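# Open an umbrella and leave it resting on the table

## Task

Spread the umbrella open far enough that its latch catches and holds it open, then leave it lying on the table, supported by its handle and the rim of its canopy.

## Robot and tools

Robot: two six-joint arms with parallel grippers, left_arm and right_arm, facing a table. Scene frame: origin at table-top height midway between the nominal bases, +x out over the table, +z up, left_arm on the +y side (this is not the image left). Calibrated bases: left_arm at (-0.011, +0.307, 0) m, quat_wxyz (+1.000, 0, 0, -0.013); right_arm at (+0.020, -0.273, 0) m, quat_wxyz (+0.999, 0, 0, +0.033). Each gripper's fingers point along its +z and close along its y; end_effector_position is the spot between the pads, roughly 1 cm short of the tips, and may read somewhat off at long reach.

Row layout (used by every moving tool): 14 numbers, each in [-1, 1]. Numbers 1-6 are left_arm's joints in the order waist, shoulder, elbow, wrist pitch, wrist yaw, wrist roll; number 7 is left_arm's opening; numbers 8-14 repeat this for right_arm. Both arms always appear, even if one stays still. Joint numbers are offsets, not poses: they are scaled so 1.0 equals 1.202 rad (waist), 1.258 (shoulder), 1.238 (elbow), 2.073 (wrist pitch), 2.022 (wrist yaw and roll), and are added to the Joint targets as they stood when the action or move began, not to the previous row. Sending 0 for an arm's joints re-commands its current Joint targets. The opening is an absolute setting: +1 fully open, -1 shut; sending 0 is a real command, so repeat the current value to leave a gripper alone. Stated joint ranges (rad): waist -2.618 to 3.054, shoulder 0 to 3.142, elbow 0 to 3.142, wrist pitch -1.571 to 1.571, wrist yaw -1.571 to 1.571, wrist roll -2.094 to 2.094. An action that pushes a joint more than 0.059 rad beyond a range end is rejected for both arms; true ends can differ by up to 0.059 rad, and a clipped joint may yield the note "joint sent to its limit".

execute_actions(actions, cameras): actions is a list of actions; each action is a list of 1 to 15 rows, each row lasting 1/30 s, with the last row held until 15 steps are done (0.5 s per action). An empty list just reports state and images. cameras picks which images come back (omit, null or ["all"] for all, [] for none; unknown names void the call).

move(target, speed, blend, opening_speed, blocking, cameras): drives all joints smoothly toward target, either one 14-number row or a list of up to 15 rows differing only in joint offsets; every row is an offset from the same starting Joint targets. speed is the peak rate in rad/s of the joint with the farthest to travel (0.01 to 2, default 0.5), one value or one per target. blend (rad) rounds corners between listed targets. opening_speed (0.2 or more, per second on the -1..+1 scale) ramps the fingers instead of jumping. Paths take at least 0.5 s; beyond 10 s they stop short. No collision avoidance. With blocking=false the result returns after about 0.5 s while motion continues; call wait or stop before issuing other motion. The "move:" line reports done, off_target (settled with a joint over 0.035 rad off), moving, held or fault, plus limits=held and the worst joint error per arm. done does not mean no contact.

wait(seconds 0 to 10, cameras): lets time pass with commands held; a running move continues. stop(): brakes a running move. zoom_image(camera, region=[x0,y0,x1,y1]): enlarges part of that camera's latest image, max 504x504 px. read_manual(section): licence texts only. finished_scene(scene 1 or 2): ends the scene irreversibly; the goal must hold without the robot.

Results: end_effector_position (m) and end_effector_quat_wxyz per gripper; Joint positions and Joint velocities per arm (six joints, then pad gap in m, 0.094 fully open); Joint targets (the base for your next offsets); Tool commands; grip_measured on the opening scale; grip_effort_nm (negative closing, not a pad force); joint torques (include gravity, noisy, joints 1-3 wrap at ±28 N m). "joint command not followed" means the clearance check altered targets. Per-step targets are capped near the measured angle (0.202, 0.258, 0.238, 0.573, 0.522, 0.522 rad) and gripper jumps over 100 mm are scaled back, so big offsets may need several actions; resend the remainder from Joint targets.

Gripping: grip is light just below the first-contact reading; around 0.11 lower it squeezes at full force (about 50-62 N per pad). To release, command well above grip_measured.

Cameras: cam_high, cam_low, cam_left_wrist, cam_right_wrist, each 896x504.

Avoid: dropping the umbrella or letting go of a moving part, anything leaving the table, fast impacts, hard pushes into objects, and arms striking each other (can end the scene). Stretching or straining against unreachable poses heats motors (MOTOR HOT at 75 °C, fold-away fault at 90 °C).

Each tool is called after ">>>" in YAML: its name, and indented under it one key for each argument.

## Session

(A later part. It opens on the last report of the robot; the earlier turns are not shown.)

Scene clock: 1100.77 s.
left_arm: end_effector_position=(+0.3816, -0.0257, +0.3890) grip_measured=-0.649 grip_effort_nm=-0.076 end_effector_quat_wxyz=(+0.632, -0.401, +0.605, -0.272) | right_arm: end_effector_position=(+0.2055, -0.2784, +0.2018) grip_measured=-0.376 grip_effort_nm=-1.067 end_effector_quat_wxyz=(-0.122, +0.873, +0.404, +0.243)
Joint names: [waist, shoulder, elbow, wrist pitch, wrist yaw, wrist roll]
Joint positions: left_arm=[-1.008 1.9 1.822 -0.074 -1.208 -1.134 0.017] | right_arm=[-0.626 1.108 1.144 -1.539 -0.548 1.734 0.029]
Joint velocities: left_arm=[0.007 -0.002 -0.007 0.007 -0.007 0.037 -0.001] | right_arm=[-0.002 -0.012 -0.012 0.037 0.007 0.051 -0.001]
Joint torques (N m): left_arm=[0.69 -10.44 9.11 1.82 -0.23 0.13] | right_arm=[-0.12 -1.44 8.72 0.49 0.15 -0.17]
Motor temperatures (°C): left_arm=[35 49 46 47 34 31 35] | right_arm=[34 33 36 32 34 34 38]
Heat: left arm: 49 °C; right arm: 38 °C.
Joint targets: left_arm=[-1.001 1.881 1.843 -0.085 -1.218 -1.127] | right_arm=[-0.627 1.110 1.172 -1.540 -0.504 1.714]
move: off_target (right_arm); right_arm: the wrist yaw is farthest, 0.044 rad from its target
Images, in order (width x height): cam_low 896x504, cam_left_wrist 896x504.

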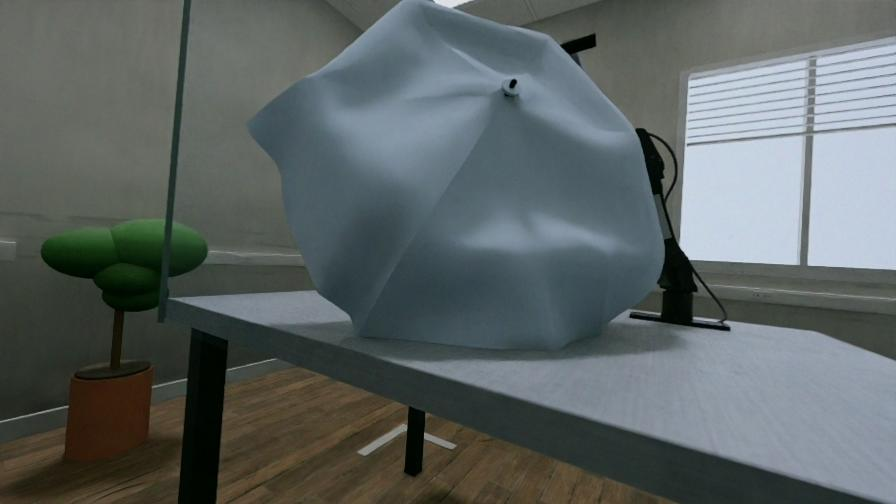

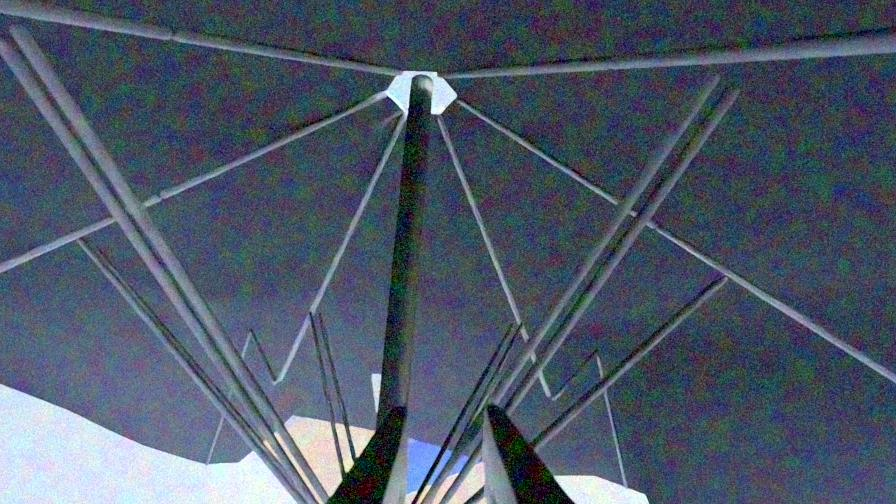

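>>> zoom_image:
  camera: "cam_left_wrist"
  region: [200, 20, 700, 504]

>>> execute_actions:
  actions: []

Scaled by 1.008 from the camera's 896x504 image, which has a finer 1280x720 frame.

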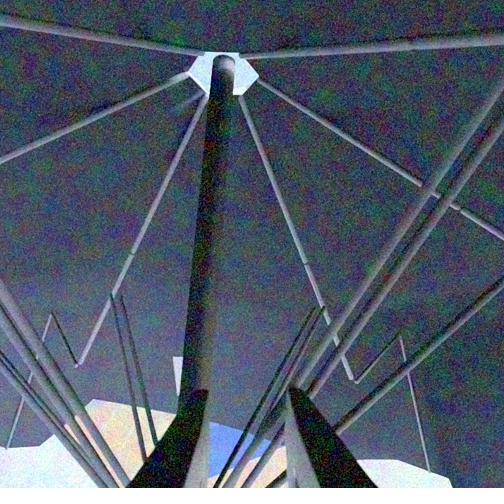

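Scene clock: 1105.03 s.
left_arm: end_effector_position=(+0.3816, -0.0256, +0.3890) grip_measured=-0.649 grip_effort_nm=-0.076 end_effector_quat_wxyz=(+0.632, -0.401, +0.605, -0.272) | right_arm: end_effector_position=(+0.2055, -0.2784, +0.2018) grip_measured=-0.376 grip_effort_nm=-1.062 end_effector_quat_wxyz=(-0.122, +0.873, +0.404, +0.243)
Joint names: [waist, shoulder, elbow, wrist pitch, wrist yaw, wrist roll]
Joint positions: left_arm=[-1.008 1.9 1.822 -0.074 -1.208 -1.134 0.017] | right_arm=[-0.626 1.108 1.144 -1.539 -0.548 1.734 0.029]
Joint velocities: left_arm=[-0.007 0.007 -0.002 0.022 -0.022 0.007 0] | right_arm=[-0.007 -0.012 0.007 -0.007 0.007 -0.007 0]
Joint torques (N m): left_arm=[0.66 -10.45 9.11 1.82 -0.22 0.12] | right_arm=[-0.1 -1.46 8.72 0.49 0.15 -0.18]
Motor temperatures (°C): left_arm=[35 47 45 47 34 31 34] | right_arm=[34 33 36 32 34 34 38]
Heat: left arm: 47 °C; right arm: 38 °C.
Joint targets: left_arm=[-1.001 1.881 1.843 -0.085 -1.218 -1.127] | right_arm=[-0.627 1.110 1.172 -1.540 -0.504 1.714]
Tool commands: left_gripper/opening=-0.65 right_gripper/opening=-0.55

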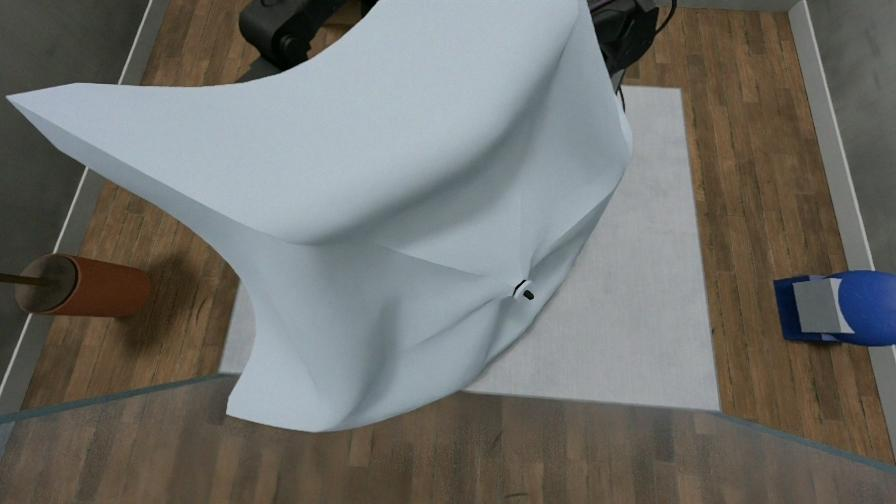

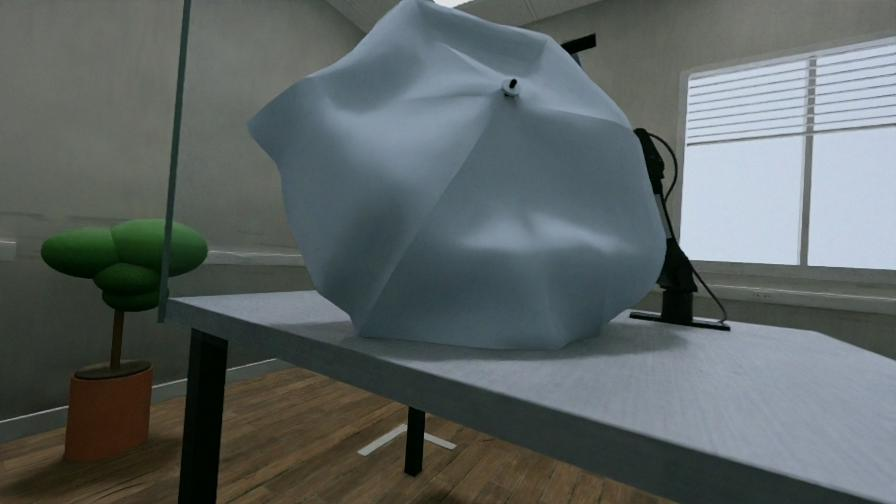

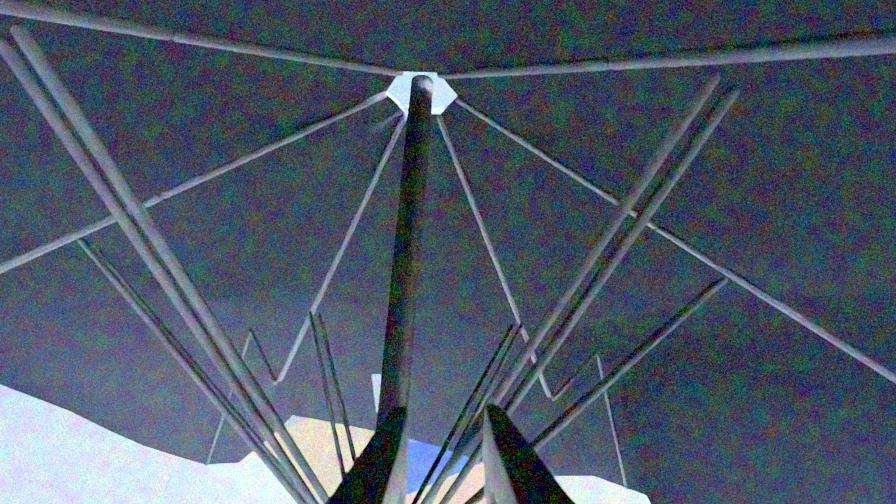

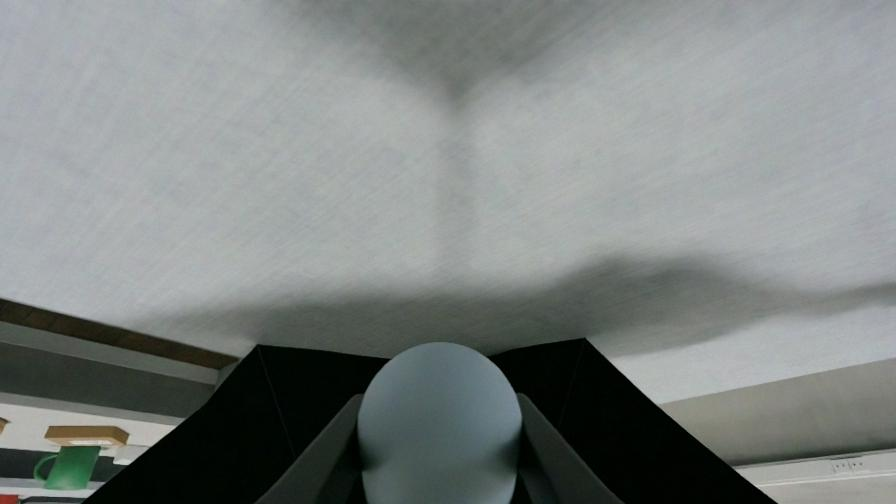

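>>> move:
  target:
    - [-0.0962,-0.0411,-0.0309,-0.0394,-0.0576,-0.0356,-0.65,0,0,0,0,0,0,-0.55]
    - [-0.1768,-0.0556,-0.0153,-0.122,-0.1039,-0.1034,-0.65,0,0,0,0,0,0,-0.55]
  speed: 0.15
  blend: 0.02
  cameras: ["cam_low","cam_left_wrist"]

Scene clock: 1136.40 s.
left_arm: end_effector_position=(+0.2979, -0.0391, +0.3982) grip_measured=-0.649 grip_effort_nm=-0.076 end_effector_quat_wxyz=(+0.632, -0.411, +0.596, -0.277) | right_arm: end_effector_position=(+0.2054, -0.2784, +0.2018) grip_measured=-0.376 grip_effort_nm=-1.057 end_effector_quat_wxyz=(-0.122, +0.873, +0.404, +0.243)
Joint names: [waist, shoulder, elbow, wrist pitch, wrist yaw, wrist roll]
Joint positions: left_arm=[-1.208 1.838 1.822 -0.307 -1.416 -1.336 0.017] | right_arm=[-0.626 1.108 1.144 -1.539 -0.547 1.734 0.029]
Joint velocities: left_arm=[-0.002 -0.002 0.007 -0.007 -0.007 -0.037 -0.001] | right_arm=[-0.017 -0.002 -0.007 -0.022 0.007 -0.037 0]
Joint torques (N m): left_arm=[-0.49 -10.41 7.31 1.45 -0.33 0.05] | right_arm=[-0.13 -1.43 8.75 0.47 0.15 -0.18]
Motor temperatures (°C): left_arm=[35 44 43 46 34 31 33] | right_arm=[34 33 36 32 34 34 38]
Heat: left arm: 46 °C; right arm: 38 °C.
Joint targets: left_arm=[-1.214 1.812 1.824 -0.339 -1.428 -1.336] | right_arm=[-0.627 1.110 1.172 -1.540 -0.504 1.714]
move: off_target (right_arm); right_arm: the wrist yaw is farthest, 0.043 rad from its target
Images, in order (width x height): cam_low 896x504, cam_left_wrist 896x504.

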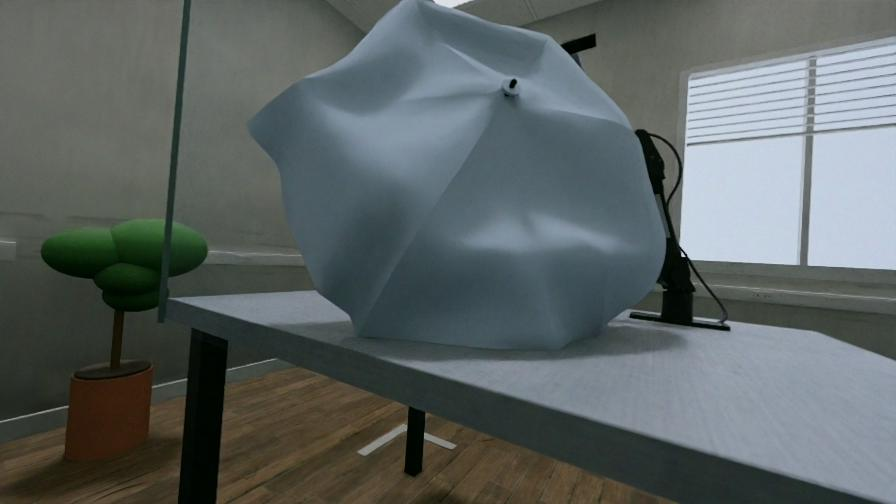

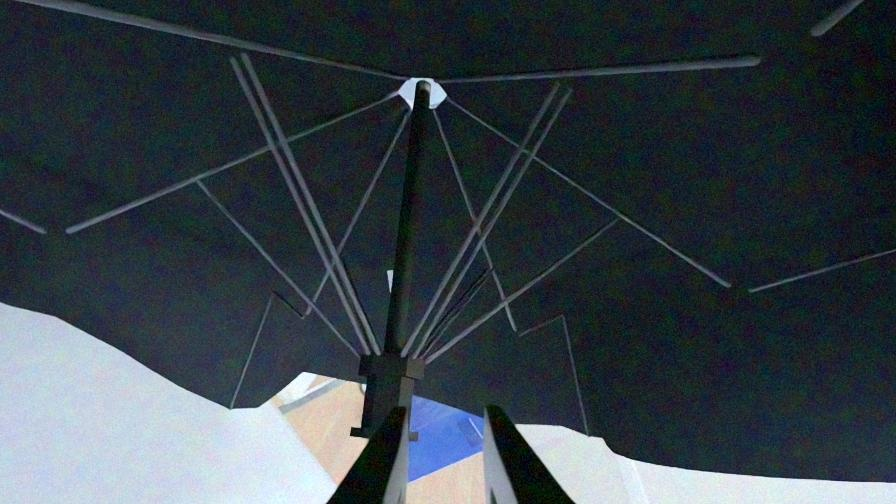

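>>> move:
  target: [-0.0245,0.0799,-0.1123,0.1322,0.046,0.0511,-0.4,0,0,0,0,0,0,-0.55]
  speed: 0.2
  opening_speed: 0.8
  cameras: ["cam_low","cam_left_wrist"]

Scene clock: 1197.40 s.
left_arm: end_effector_position=(+0.2961, -0.0819, +0.3556) grip_measured=-0.401 grip_effort_nm=0.066 end_effector_quat_wxyz=(+0.615, -0.377, +0.621, -0.307) | right_arm: end_effector_position=(+0.2054, -0.2784, +0.2018) grip_measured=-0.376 grip_effort_nm=-1.072 end_effector_quat_wxyz=(-0.122, +0.873, +0.404, +0.243)
Joint names: [waist, shoulder, elbow, wrist pitch, wrist yaw, wrist roll]
Joint positions: left_arm=[-1.236 1.891 1.704 -0.055 -1.337 -1.245 0.028] | right_arm=[-0.626 1.108 1.144 -1.539 -0.547 1.734 0.029]
Joint velocities: left_arm=[0.007 -0.012 -0.007 -0.022 -0.081 -0.007 0] | right_arm=[0.002 0.012 0.017 0.022 -0.051 -0.007 0]
Joint torques (N m): left_arm=[-0.57 -7.53 5.93 1.73 -0.16 0.17] | right_arm=[-0.08 -1.37 8.75 0.48 0.17 -0.17]
Motor temperatures (°C): left_arm=[35 44 43 43 33 31 32] | right_arm=[34 33 36 32 33 34 38]
Heat: left arm: 44 °C; right arm: 38 °C.
Joint targets: left_arm=[-1.243 1.912 1.685 -0.064 -1.335 -1.233] | right_arm=[-0.627 1.110 1.172 -1.540 -0.504 1.714]
move: off_target (right_arm); right_arm: the wrist yaw is farthest, 0.043 rad from its target
Images, in order (width x height): cam_low 896x504, cam_left_wrist 896x504.

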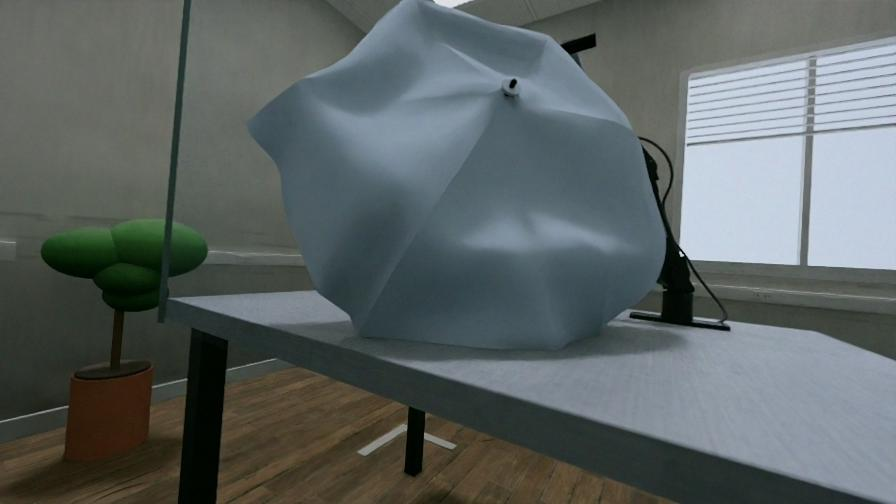

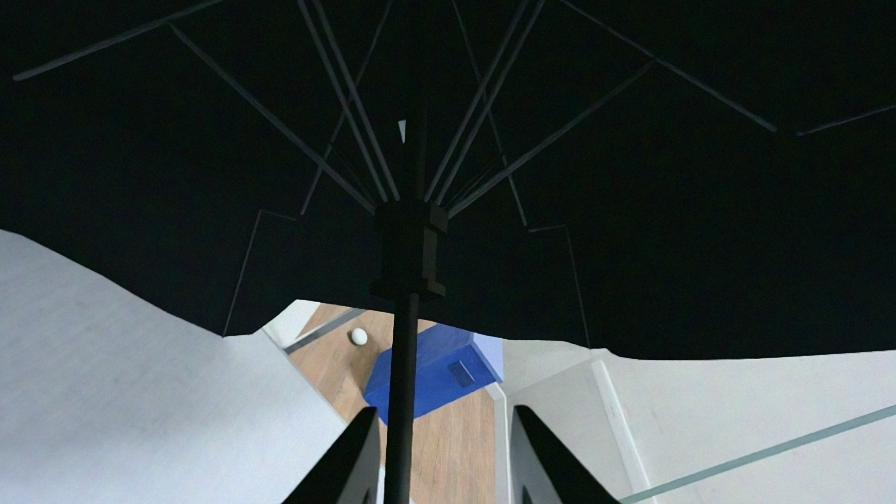

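>>> zoom_image:
  camera: "cam_left_wrist"
  region: [280, 150, 580, 504]

Scaled by 1.424 from the camera's 896x504 image, which has a finer 1280x720 frame.

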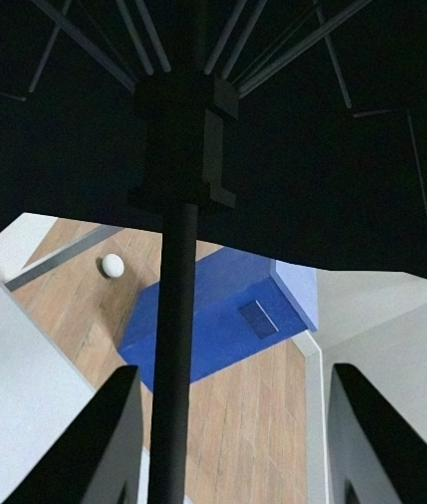

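>>> move:
  target:
    - [-0.0062,0.0452,0.0414,-0.0188,-0.0069,-0.0094,-0.4,0,0,0,0,0,0,-0.55]
    - [0.0625,0.0675,0.0521,0.0402,0.0342,0.0425,-0.4,0,0,0,0,0,0,-0.55]
  speed: 0.15
  blend: 0.01
  cameras: ["cam_left_wrist"]

Scene clock: 1216.87 s.
left_arm: end_effector_position=(+0.3285, -0.0932, +0.3320) grip_measured=-0.401 grip_effort_nm=0.066 end_effector_quat_wxyz=(+0.620, -0.357, +0.637, -0.288) | right_arm: end_effector_position=(+0.2054, -0.2784, +0.2018) grip_measured=-0.376 grip_effort_nm=-1.057 end_effector_quat_wxyz=(-0.122, +0.873, +0.404, +0.243)
Joint names: [waist, shoulder, elbow, wrist pitch, wrist yaw, wrist roll]
Joint positions: left_arm=[-1.173 1.972 1.722 0.027 -1.268 -1.158 0.028] | right_arm=[-0.626 1.108 1.144 -1.539 -0.547 1.734 0.029]
Joint velocities: left_arm=[-0.007 -0.002 -0.012 0.022 0.095 0.007 0] | right_arm=[0.002 -0.017 -0.007 -0.007 0.007 0.022 -0.001]
Joint torques (N m): left_arm=[0.51 -7.84 9.69 1.79 -0.15 0.18] | right_arm=[-0.12 -1.44 8.69 0.49 0.13 -0.16]
Motor temperatures (°C): left_arm=[35 44 43 44 33 31 32] | right_arm=[34 33 36 32 33 34 38]
Heat: left arm: 44 °C; right arm: 38 °C.
Joint targets: left_arm=[-1.168 1.997 1.749 0.019 -1.266 -1.147] | right_arm=[-0.627 1.110 1.172 -1.540 -0.504 1.714]
move: off_target (right_arm); right_arm: the wrist yaw is farthest, 0.043 rad from its target
Images, in order (width x height): cam_left_wrist 896x504.

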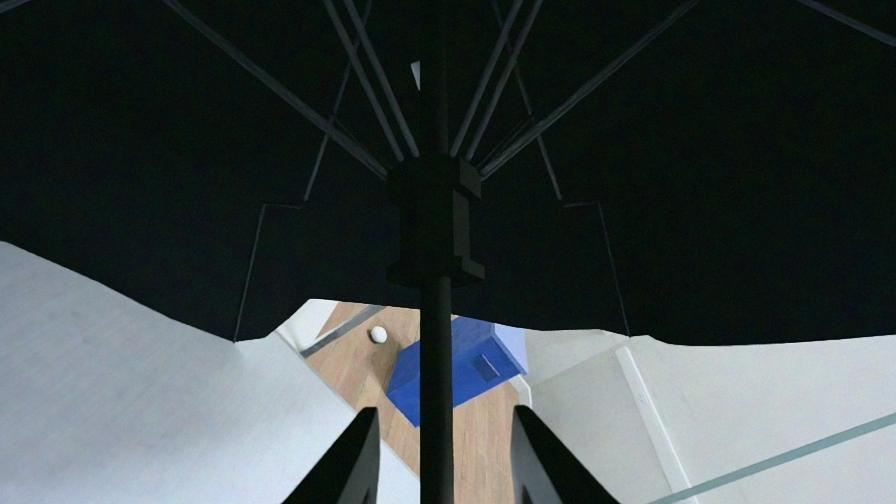

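>>> move:
  target: [0.0616,0.0421,0.0344,0.015,0.0302,0.0232,-0.4,0,0,0,0,0,0,-0.55]
  speed: 0.12
  cameras: ["cam_left_wrist"]

Scene clock: 1220.47 s.
left_arm: end_effector_position=(+0.3643, -0.0888, +0.3238) grip_measured=-0.401 grip_effort_nm=0.066 end_effector_quat_wxyz=(+0.623, -0.355, +0.640, -0.275) | right_arm: end_effector_position=(+0.2054, -0.2784, +0.2018) grip_measured=-0.376 grip_effort_nm=-1.067 end_effector_quat_wxyz=(-0.122, +0.873, +0.404, +0.243)
Joint names: [waist, shoulder, elbow, wrist pitch, wrist yaw, wrist roll]
Joint positions: left_arm=[-1.098 2.024 1.763 0.058 -1.208 -1.112 0.028] | right_arm=[-0.626 1.108 1.144 -1.539 -0.547 1.734 0.029]
Joint velocities: left_arm=[-0.017 0.002 0.002 -0.051 0.007 0.007 0.002] | right_arm=[-0.012 -0.007 0.012 -0.066 -0.037 0.066 -0.001]
Joint torques (N m): left_arm=[0.43 -8.25 9.83 1.85 -0.13 0.17] | right_arm=[-0.13 -1.46 8.72 0.48 0.15 -0.18]
Motor temperatures (°C): left_arm=[35 44 43 44 33 31 32] | right_arm=[34 33 36 32 33 34 38]
Heat: left arm: 44 °C; right arm: 38 °C.
Joint targets: left_arm=[-1.094 2.050 1.792 0.050 -1.205 -1.100] | right_arm=[-0.627 1.110 1.172 -1.540 -0.504 1.714]
move: off_target (right_arm); right_arm: the wrist yaw is farthest, 0.043 rad from its target
Images, in order (width x height): cam_left_wrist 896x504.

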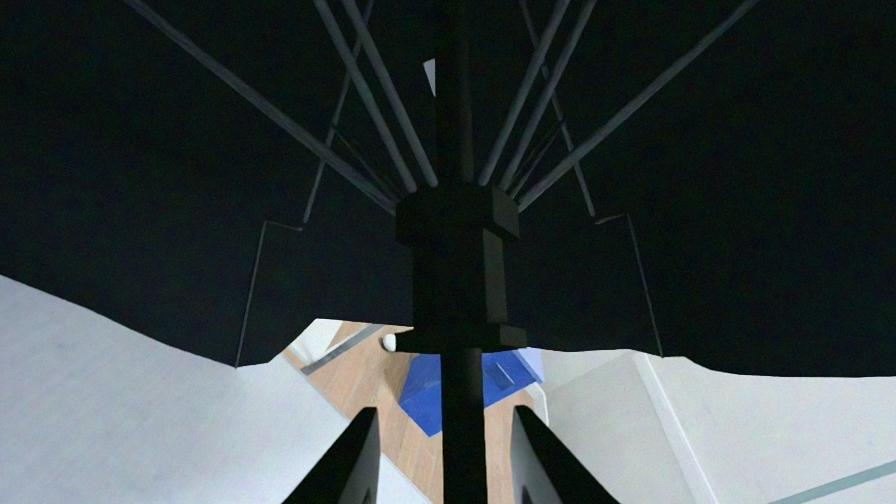

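>>> zoom_image:
  camera: "cam_left_wrist"
  region: [340, 304, 560, 504]

Scaled by 2.291 from the camera's 896x504 image, which has a finer 1280x720 frame.

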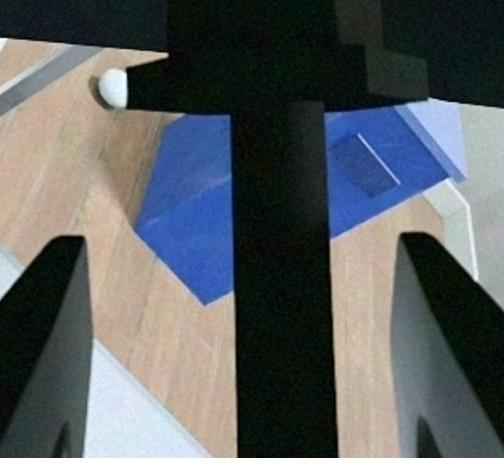

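>>> move:
  target: [0.0057,0.0246,0.0347,-0.0058,0,0,-0.4,0,0,0,0,0,0,-0.55]
  speed: 0.1
  cameras: ["cam_left_wrist"]

>>> zoom_image:
  camera: "cam_left_wrist"
  region: [340, 304, 560, 504]

Scene clock: 1242.23 s.
left_arm: end_effector_position=(+0.3695, -0.0938, +0.3257) grip_measured=-0.401 grip_effort_nm=0.056 end_effector_quat_wxyz=(+0.624, -0.359, +0.636, -0.279) | right_arm: end_effector_position=(+0.2054, -0.2784, +0.2018) grip_measured=-0.376 grip_effort_nm=-1.048 end_effector_quat_wxyz=(-0.122, +0.873, +0.404, +0.243)
Joint names: [waist, shoulder, elbow, wrist pitch, wrist yaw, wrist roll]
Joint positions: left_arm=[-1.093 2.054 1.807 0.059 -1.207 -1.111 0.028] | right_arm=[-0.626 1.108 1.144 -1.539 -0.547 1.734 0.029]
Joint velocities: left_arm=[0.002 -0.012 0.002 -0.066 0.037 0.007 0] | right_arm=[-0.012 -0.002 0.012 0.037 -0.007 0.051 -0.002]
Joint torques (N m): left_arm=[0.57 -8.39 9.68 1.72 -0.12 0.16] | right_arm=[-0.05 -1.4 8.72 0.49 0.15 -0.18]
Motor temperatures (°C): left_arm=[35 44 46 45 33 31 32] | right_arm=[34 33 36 32 33 34 38]
Heat: left arm: 46 °C; right arm: 38 °C.
Joint targets: left_arm=[-1.087 2.081 1.835 0.038 -1.205 -1.100] | right_arm=[-0.627 1.110 1.172 -1.540 -0.504 1.714]
move: off_target (right_arm); right_arm: the wrist yaw is farthest, 0.043 rad from its target
Images, in order (width x height): cam_left_wrist 896x504.

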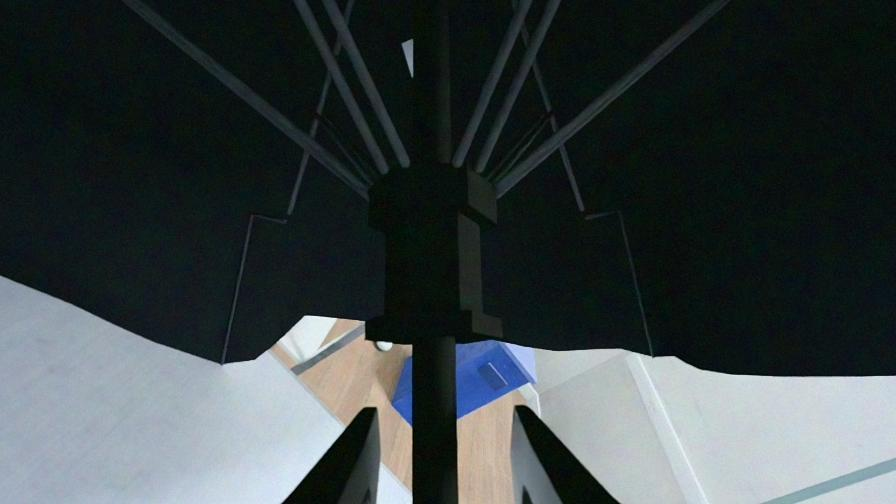

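Scaled by 2.291 from the camera's 896x504 image, which has a finer 1280x720 frame.

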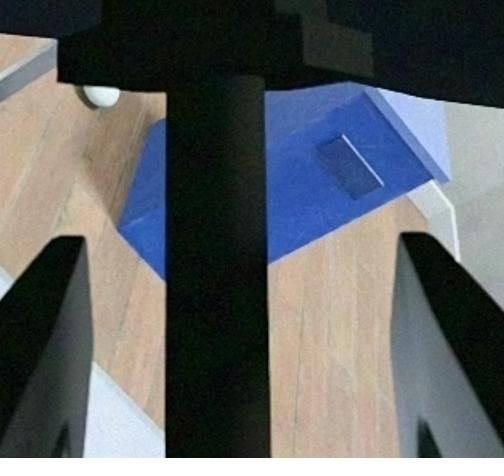

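>>> move:
  target: [0.0141,-0.0548,-0.0509,0.0058,0.0134,0.0074,-0.7,0,0,0,0,0,0,-0.55]
  speed: 0.06
  opening_speed: 0.5
  cameras: ["cam_left_wrist"]

>>> zoom_image:
  camera: "cam_left_wrist"
  region: [340, 304, 560, 504]

Scene clock: 1274.23 s.
left_arm: end_effector_position=(+0.3748, -0.0897, +0.3257) grip_measured=-0.699 grip_effort_nm=-0.076 end_effector_quat_wxyz=(+0.623, -0.352, +0.642, -0.277) | right_arm: end_effector_position=(+0.2054, -0.2784, +0.2018) grip_measured=-0.376 grip_effort_nm=-1.062 end_effector_quat_wxyz=(-0.122, +0.873, +0.404, +0.243)
Joint names: [waist, shoulder, elbow, wrist pitch, wrist yaw, wrist roll]
Joint positions: left_arm=[-1.078 2.042 1.793 0.059 -1.181 -1.096 0.014] | right_arm=[-0.626 1.108 1.144 -1.539 -0.547 1.734 0.029]
Joint velocities: left_arm=[-0.012 0.007 -0.002 0.022 -0.037 -0.081 0] | right_arm=[0.007 -0.022 0.012 0.037 -0.037 -0.051 -0.001]
Joint torques (N m): left_arm=[0.68 -12.51 5.89 1.86 -0.14 0.18] | right_arm=[-0.1 -1.47 8.68 0.48 0.16 -0.18]
Motor temperatures (°C): left_arm=[35 45 45 45 33 31 32] | right_arm=[34 33 36 32 33 34 38]
Heat: left arm: 45 °C; right arm: 38 °C.
Joint targets: left_arm=[-1.070 2.012 1.772 0.050 -1.178 -1.085] | right_arm=[-0.627 1.110 1.172 -1.540 -0.504 1.714]
move: off_target (right_arm); right_arm: the wrist yaw is farthest, 0.043 rad from its target
Images, in order (width x height): cam_left_wrist 896x504.

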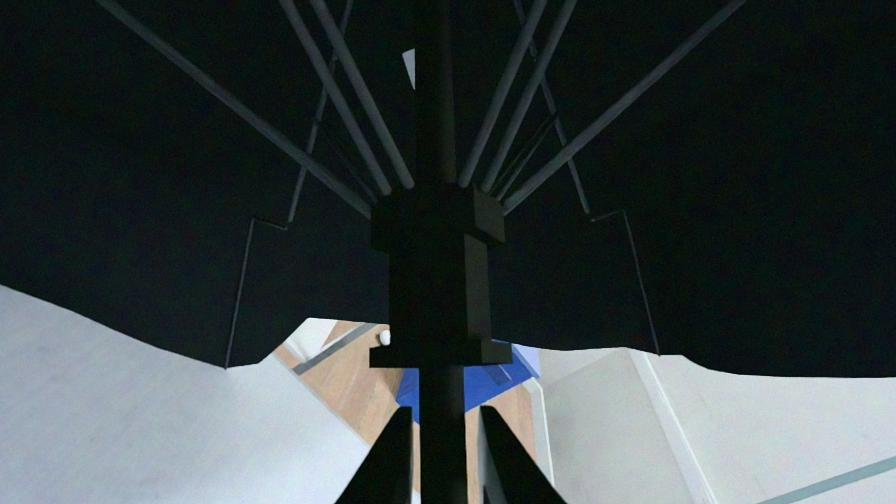

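Scaled by 2.291 from the camera's 896x504 image, which has a finer 1280x720 frame.

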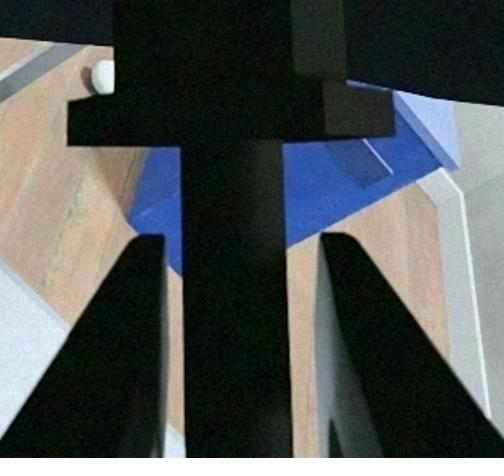

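>>> move:
  target: [0.0591,-0.0397,0.0024,0.0169,-0.0168,0.0084,-0.7,0,0,0,0,0,0,-0.55]
  speed: 0.05
  cameras: ["cam_left_wrist","cam_low"]

>>> zoom_image:
  camera: "cam_left_wrist"
  region: [340, 304, 560, 504]

Scene clock: 1279.27 s.
left_arm: end_effector_position=(+0.3851, -0.0759, +0.3376) grip_measured=-0.699 grip_effort_nm=-0.071 end_effector_quat_wxyz=(+0.623, -0.356, +0.638, -0.280) | right_arm: end_effector_position=(+0.2077, -0.2751, +0.2043) grip_measured=-0.376 grip_effort_nm=-1.062 end_effector_quat_wxyz=(-0.129, +0.871, +0.401, +0.254)
Joint names: [waist, shoulder, elbow, wrist pitch, wrist yaw, wrist roll]
Joint positions: left_arm=[-1.044 2.011 1.785 0.062 -1.152 -1.081 0.014] | right_arm=[-0.626 1.108 1.144 -1.537 -0.574 1.739 0.029]
Joint velocities: left_arm=[-0.007 -0.022 -0.007 -0.037 -0.037 -0.022 0] | right_arm=[0.007 -0.022 0.002 -0.051 -0.051 -0.007 0]
Joint torques (N m): left_arm=[3.97 -13.86 6.71 2.24 -0.71 0.18] | right_arm=[-0.12 -1.44 8.7 0.47 0.43 -0.22]
Motor temperatures (°C): left_arm=[35 46 45 45 33 31 32] | right_arm=[34 33 36 32 33 34 38]
Heat: left arm: 46 °C; right arm: 38 °C.
Joint targets: left_arm=[-0.999 1.962 1.775 0.085 -1.212 -1.068] | right_arm=[-0.627 1.110 1.172 -1.540 -0.504 1.715]
move: off_target (left_arm, right_arm); left_arm: the wrist yaw is farthest, 0.060 rad from its target; right_arm: the wrist yaw is farthest, 0.070 rad from its target
Images, in order (width x height): cam_low 896x504, cam_left_wrist 896x504.

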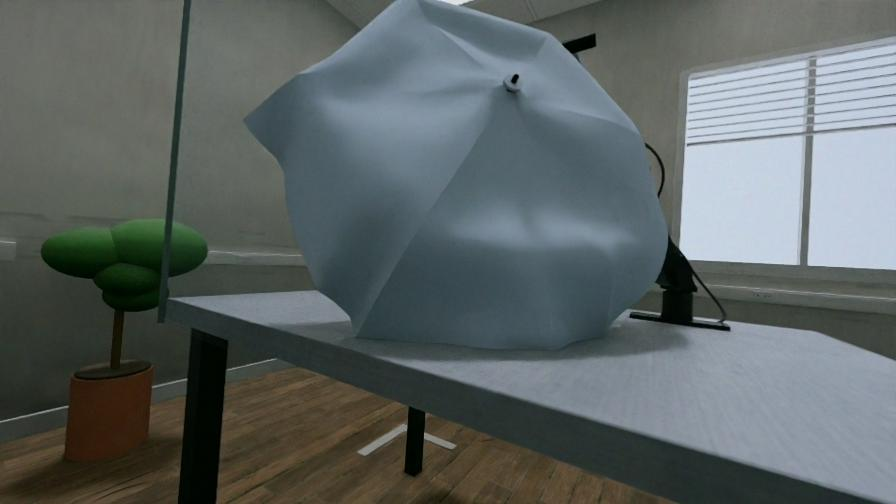

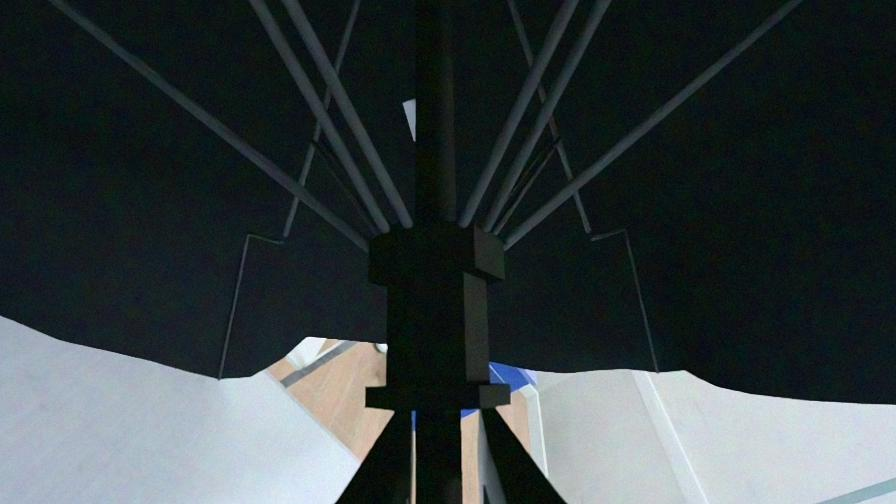

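Scaled by 2.291 from the camera's 896x504 image, which has a finer 1280x720 frame.

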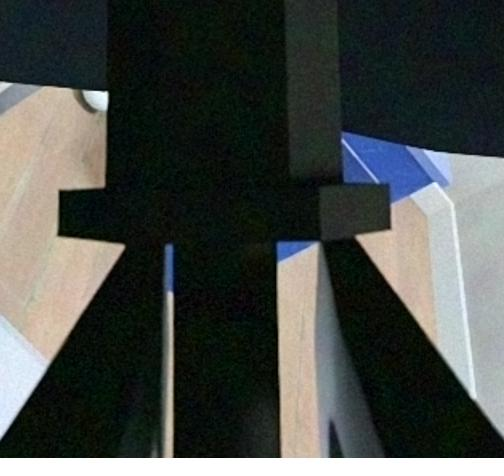

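>>> move:
  target: [0.0607,-0.0366,0.0081,0.0024,0.0104,0.0109,-0.7,0,0,0,0,0,0,-0.55]
  speed: 0.05
  cameras: ["cam_left_wrist","cam_low"]

>>> zoom_image:
  camera: "cam_left_wrist"
  region: [340, 304, 560, 504]

Scene clock: 1283.77 s.
left_arm: end_effector_position=(+0.3938, -0.0661, +0.3502) grip_measured=-0.699 grip_effort_nm=-0.071 end_effector_quat_wxyz=(+0.620, -0.346, +0.644, -0.285) | right_arm: end_effector_position=(+0.2094, -0.2709, +0.2073) grip_measured=-0.376 grip_effort_nm=-1.067 end_effector_quat_wxyz=(-0.139, +0.867, +0.398, +0.265)
Joint names: [waist, shoulder, elbow, wrist pitch, wrist yaw, wrist roll]
Joint positions: left_arm=[-1.012 1.978 1.785 0.041 -1.096 -1.059 0.014] | right_arm=[-0.626 1.108 1.144 -1.54 -0.604 1.742 0.029]
Joint velocities: left_arm=[0.017 -0.002 0.002 0.037 -0.007 -0.007 0] | right_arm=[-0.012 -0.012 -0.002 -0.051 -0.037 -0.007 0]
Joint torques (N m): left_arm=[7.54 -14.58 7.5 2.55 -1.05 0.19] | right_arm=[-0.12 -1.42 8.7 0.48 0.75 -0.26]
Motor temperatures (°C): left_arm=[35 47 44 46 33 31 32] | right_arm=[34 33 37 32 33 34 38]
Heat: left arm: 47 °C; right arm: 38 °C.
Joint targets: left_arm=[-0.926 1.916 1.785 0.090 -1.191 -1.046] | right_arm=[-0.627 1.110 1.172 -1.540 -0.504 1.714]
move: off_target (left_arm, right_arm); left_arm: the wrist yaw is farthest, 0.095 rad from its target; right_arm: the wrist yaw is farthest, 0.100 rad from its target
Images, in order (width x height): cam_low 896x504, cam_left_wrist 896x504.

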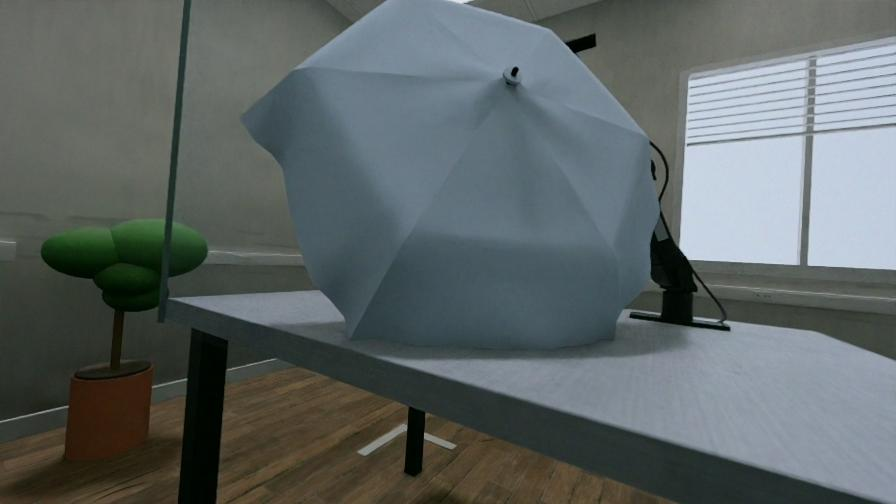

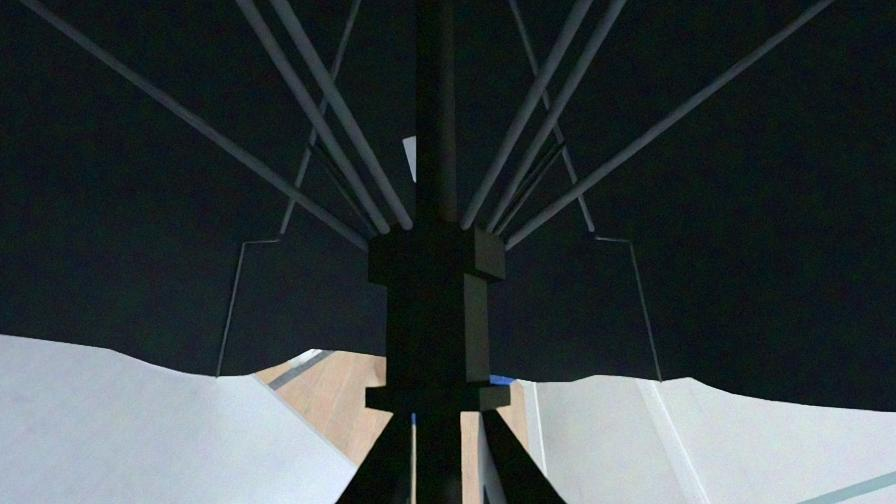

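Scaled by 2.291 from the camera's 896x504 image, which has a finer 1280x720 frame.

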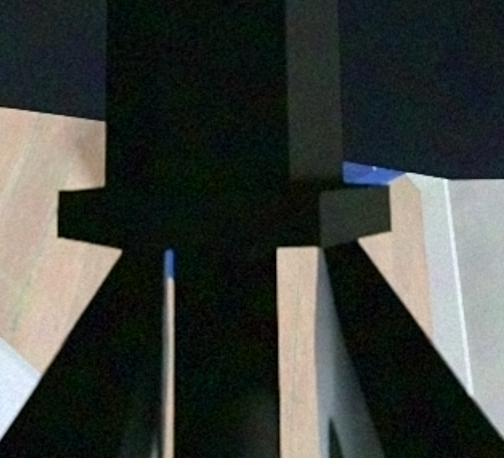

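>>> move:
  target: [0.0017,-0.008,0.019,0.0048,-0.0119,0,-0.7,0,0,0,0,0,0,-0.55]
  speed: 0.05
  cameras: ["cam_left_wrist"]

Scene clock: 1306.27 s.
left_arm: end_effector_position=(+0.3941, -0.0644, +0.3520) grip_measured=-0.699 grip_effort_nm=-0.081 end_effector_quat_wxyz=(+0.621, -0.347, +0.643, -0.285) | right_arm: end_effector_position=(+0.2091, -0.2700, +0.2075) grip_measured=-0.376 grip_effort_nm=-1.057 end_effector_quat_wxyz=(-0.141, +0.867, +0.398, +0.265)
Joint names: [waist, shoulder, elbow, wrist pitch, wrist yaw, wrist roll]
Joint positions: left_arm=[-1.01 1.974 1.785 0.04 -1.096 -1.057 0.014] | right_arm=[-0.625 1.108 1.144 -1.542 -0.607 1.742 0.029]
Joint velocities: left_arm=[-0.022 0.002 -0.017 0.007 -0.051 0.022 -0.001] | right_arm=[-0.017 -0.012 -0.012 -0.022 -0.022 -0.007 -0.001]
Joint torques (N m): left_arm=[7.51 -15.04 9.44 2.66 -1.28 0.16] | right_arm=[-0.25 -1.42 8.7 0.52 0.77 -0.25]
Motor temperatures (°C): left_arm=[36 49 44 49 34 31 32] | right_arm=[34 33 37 32 34 34 38]
Heat: left arm: 49 °C; right arm: 38 °C.
Joint targets: left_arm=[-0.924 1.906 1.808 0.100 -1.215 -1.046] | right_arm=[-0.627 1.110 1.172 -1.540 -0.504 1.714]
move: off_target (left_arm, right_arm); left_arm: the wrist yaw is farthest, 0.119 rad from its target; right_arm: the wrist yaw is farthest, 0.103 rad from its target
Images, in order (width x height): cam_left_wrist 896x504.

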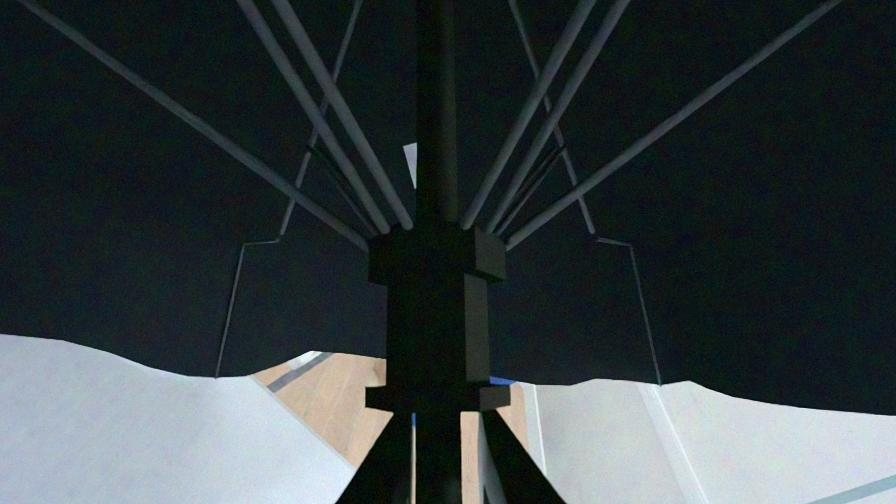

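>>> execute_actions:
  actions: []
  cameras: ["cam_high", "cam_low", "cam_left_wrist"]

Scene clock: 1322.63 s.
left_arm: end_effector_position=(+0.3941, -0.0644, +0.3520) grip_measured=-0.699 grip_effort_nm=-0.076 end_effector_quat_wxyz=(+0.621, -0.347, +0.643, -0.285) | right_arm: end_effector_position=(+0.2091, -0.2700, +0.2075) grip_measured=-0.376 grip_effort_nm=-1.057 end_effector_quat_wxyz=(-0.141, +0.867, +0.398, +0.265)
Joint names: [waist, shoulder, elbow, wrist pitch, wrist yaw, wrist roll]
Joint positions: left_arm=[-1.01 1.974 1.785 0.04 -1.096 -1.057 0.014] | right_arm=[-0.625 1.108 1.144 -1.542 -0.607 1.742 0.029]
Joint velocities: left_arm=[0.012 -0.002 0.012 -0.051 0.007 0.037 -0.001] | right_arm=[-0.017 -0.017 -0.017 0.007 0.037 0.022 0]
Joint torques (N m): left_arm=[7.5 -15.04 9.43 2.66 -1.28 0.16] | right_arm=[-0.18 -1.47 8.72 0.51 0.78 -0.26]
Motor temperatures (°C): left_arm=[36 52 44 51 35 31 31] | right_arm=[34 33 37 32 34 34 38]
Heat: left arm: 52 °C; right arm: 38 °C.
Joint targets: left_arm=[-0.924 1.906 1.808 0.100 -1.215 -1.046] | right_arm=[-0.627 1.110 1.172 -1.540 -0.504 1.714]
Tool commands: left_gripper/opening=-0.7 right_gripper/opening=-0.55
Images, in order (width x height): cam_high 896x504, cam_low 896x504, cam_left_wrist 896x504.

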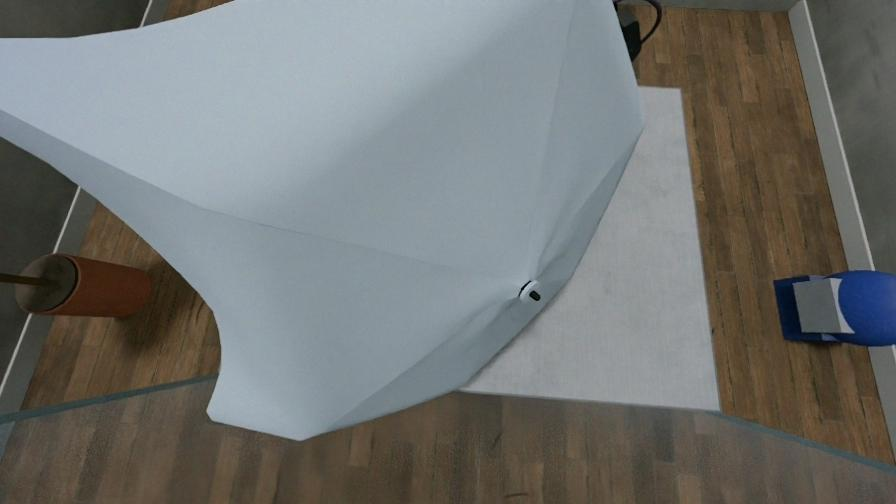

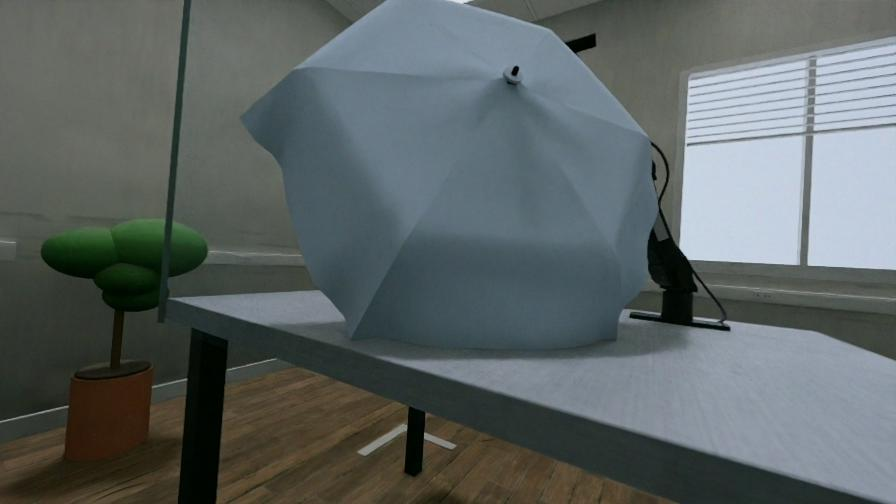

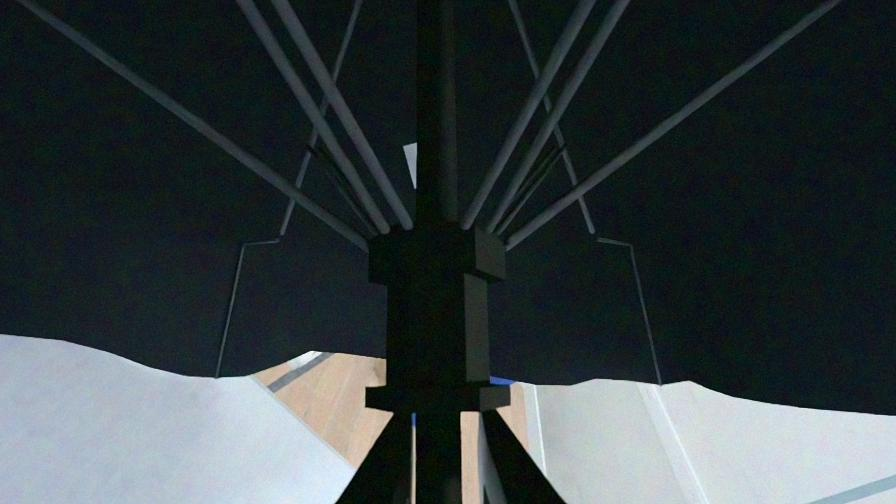

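>>> zoom_image:
  camera: "cam_low"
  region: [250, 220, 700, 420]

>>> execute_actions:
  actions: []
  cameras: ["cam_right_wrist"]

Scaled by 1.120 from the camera's 896x504 image, which has a finer 1280x720 frame.

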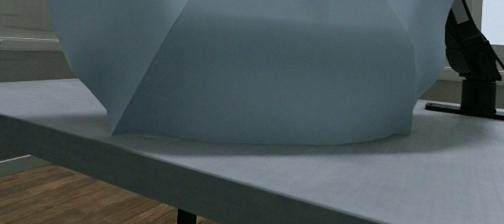

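Scene clock: 1338.27 s.
left_arm: end_effector_position=(+0.3941, -0.0644, +0.3520) grip_measured=-0.699 grip_effort_nm=-0.076 end_effector_quat_wxyz=(+0.621, -0.347, +0.643, -0.285) | right_arm: end_effector_position=(+0.2091, -0.2700, +0.2075) grip_measured=-0.376 grip_effort_nm=-1.057 end_effector_quat_wxyz=(-0.141, +0.867, +0.398, +0.265)
Joint names: [waist, shoulder, elbow, wrist pitch, wrist yaw, wrist roll]
Joint positions: left_arm=[-1.01 1.974 1.785 0.04 -1.096 -1.057 0.014] | right_arm=[-0.625 1.108 1.144 -1.542 -0.607 1.742 0.029]
Joint velocities: left_arm=[-0.017 0.007 -0.007 -0.051 -0.051 0.007 0] | right_arm=[-0.002 -0.012 -0.017 0.037 0.081 0.022 -0.001]
Joint torques (N m): left_arm=[7.54 -15.04 9.43 2.66 -1.28 0.17] | right_arm=[-0.23 -1.39 8.73 0.52 0.8 -0.25]
Motor temperatures (°C): left_arm=[37 53 45 52 35 31 31] | right_arm=[34 33 37 32 34 34 38]
Heat: left arm: 53 °C; right arm: 38 °C.
Joint targets: left_arm=[-0.924 1.906 1.808 0.100 -1.215 -1.046] | right_arm=[-0.627 1.110 1.172 -1.540 -0.504 1.714]
Tool commands: left_gripper/opening=-0.7 right_gripper/opening=-0.55
Images, in order (width x height): cam_right_wrist 896x504.

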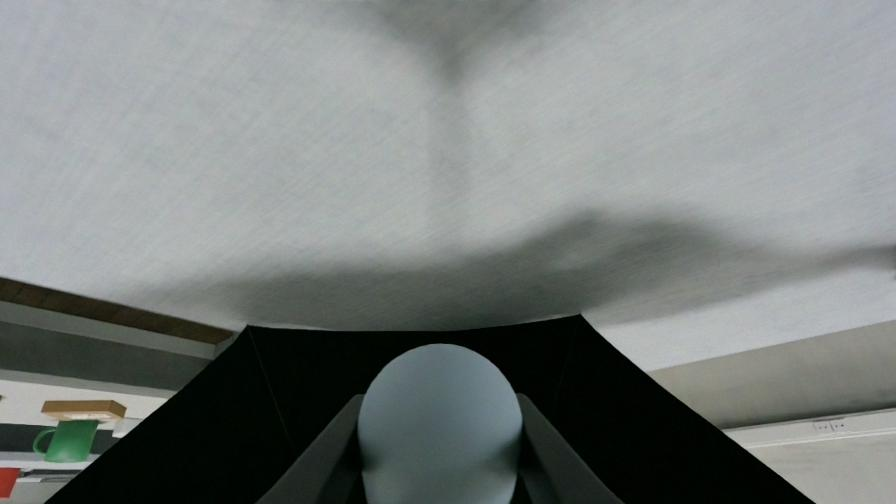

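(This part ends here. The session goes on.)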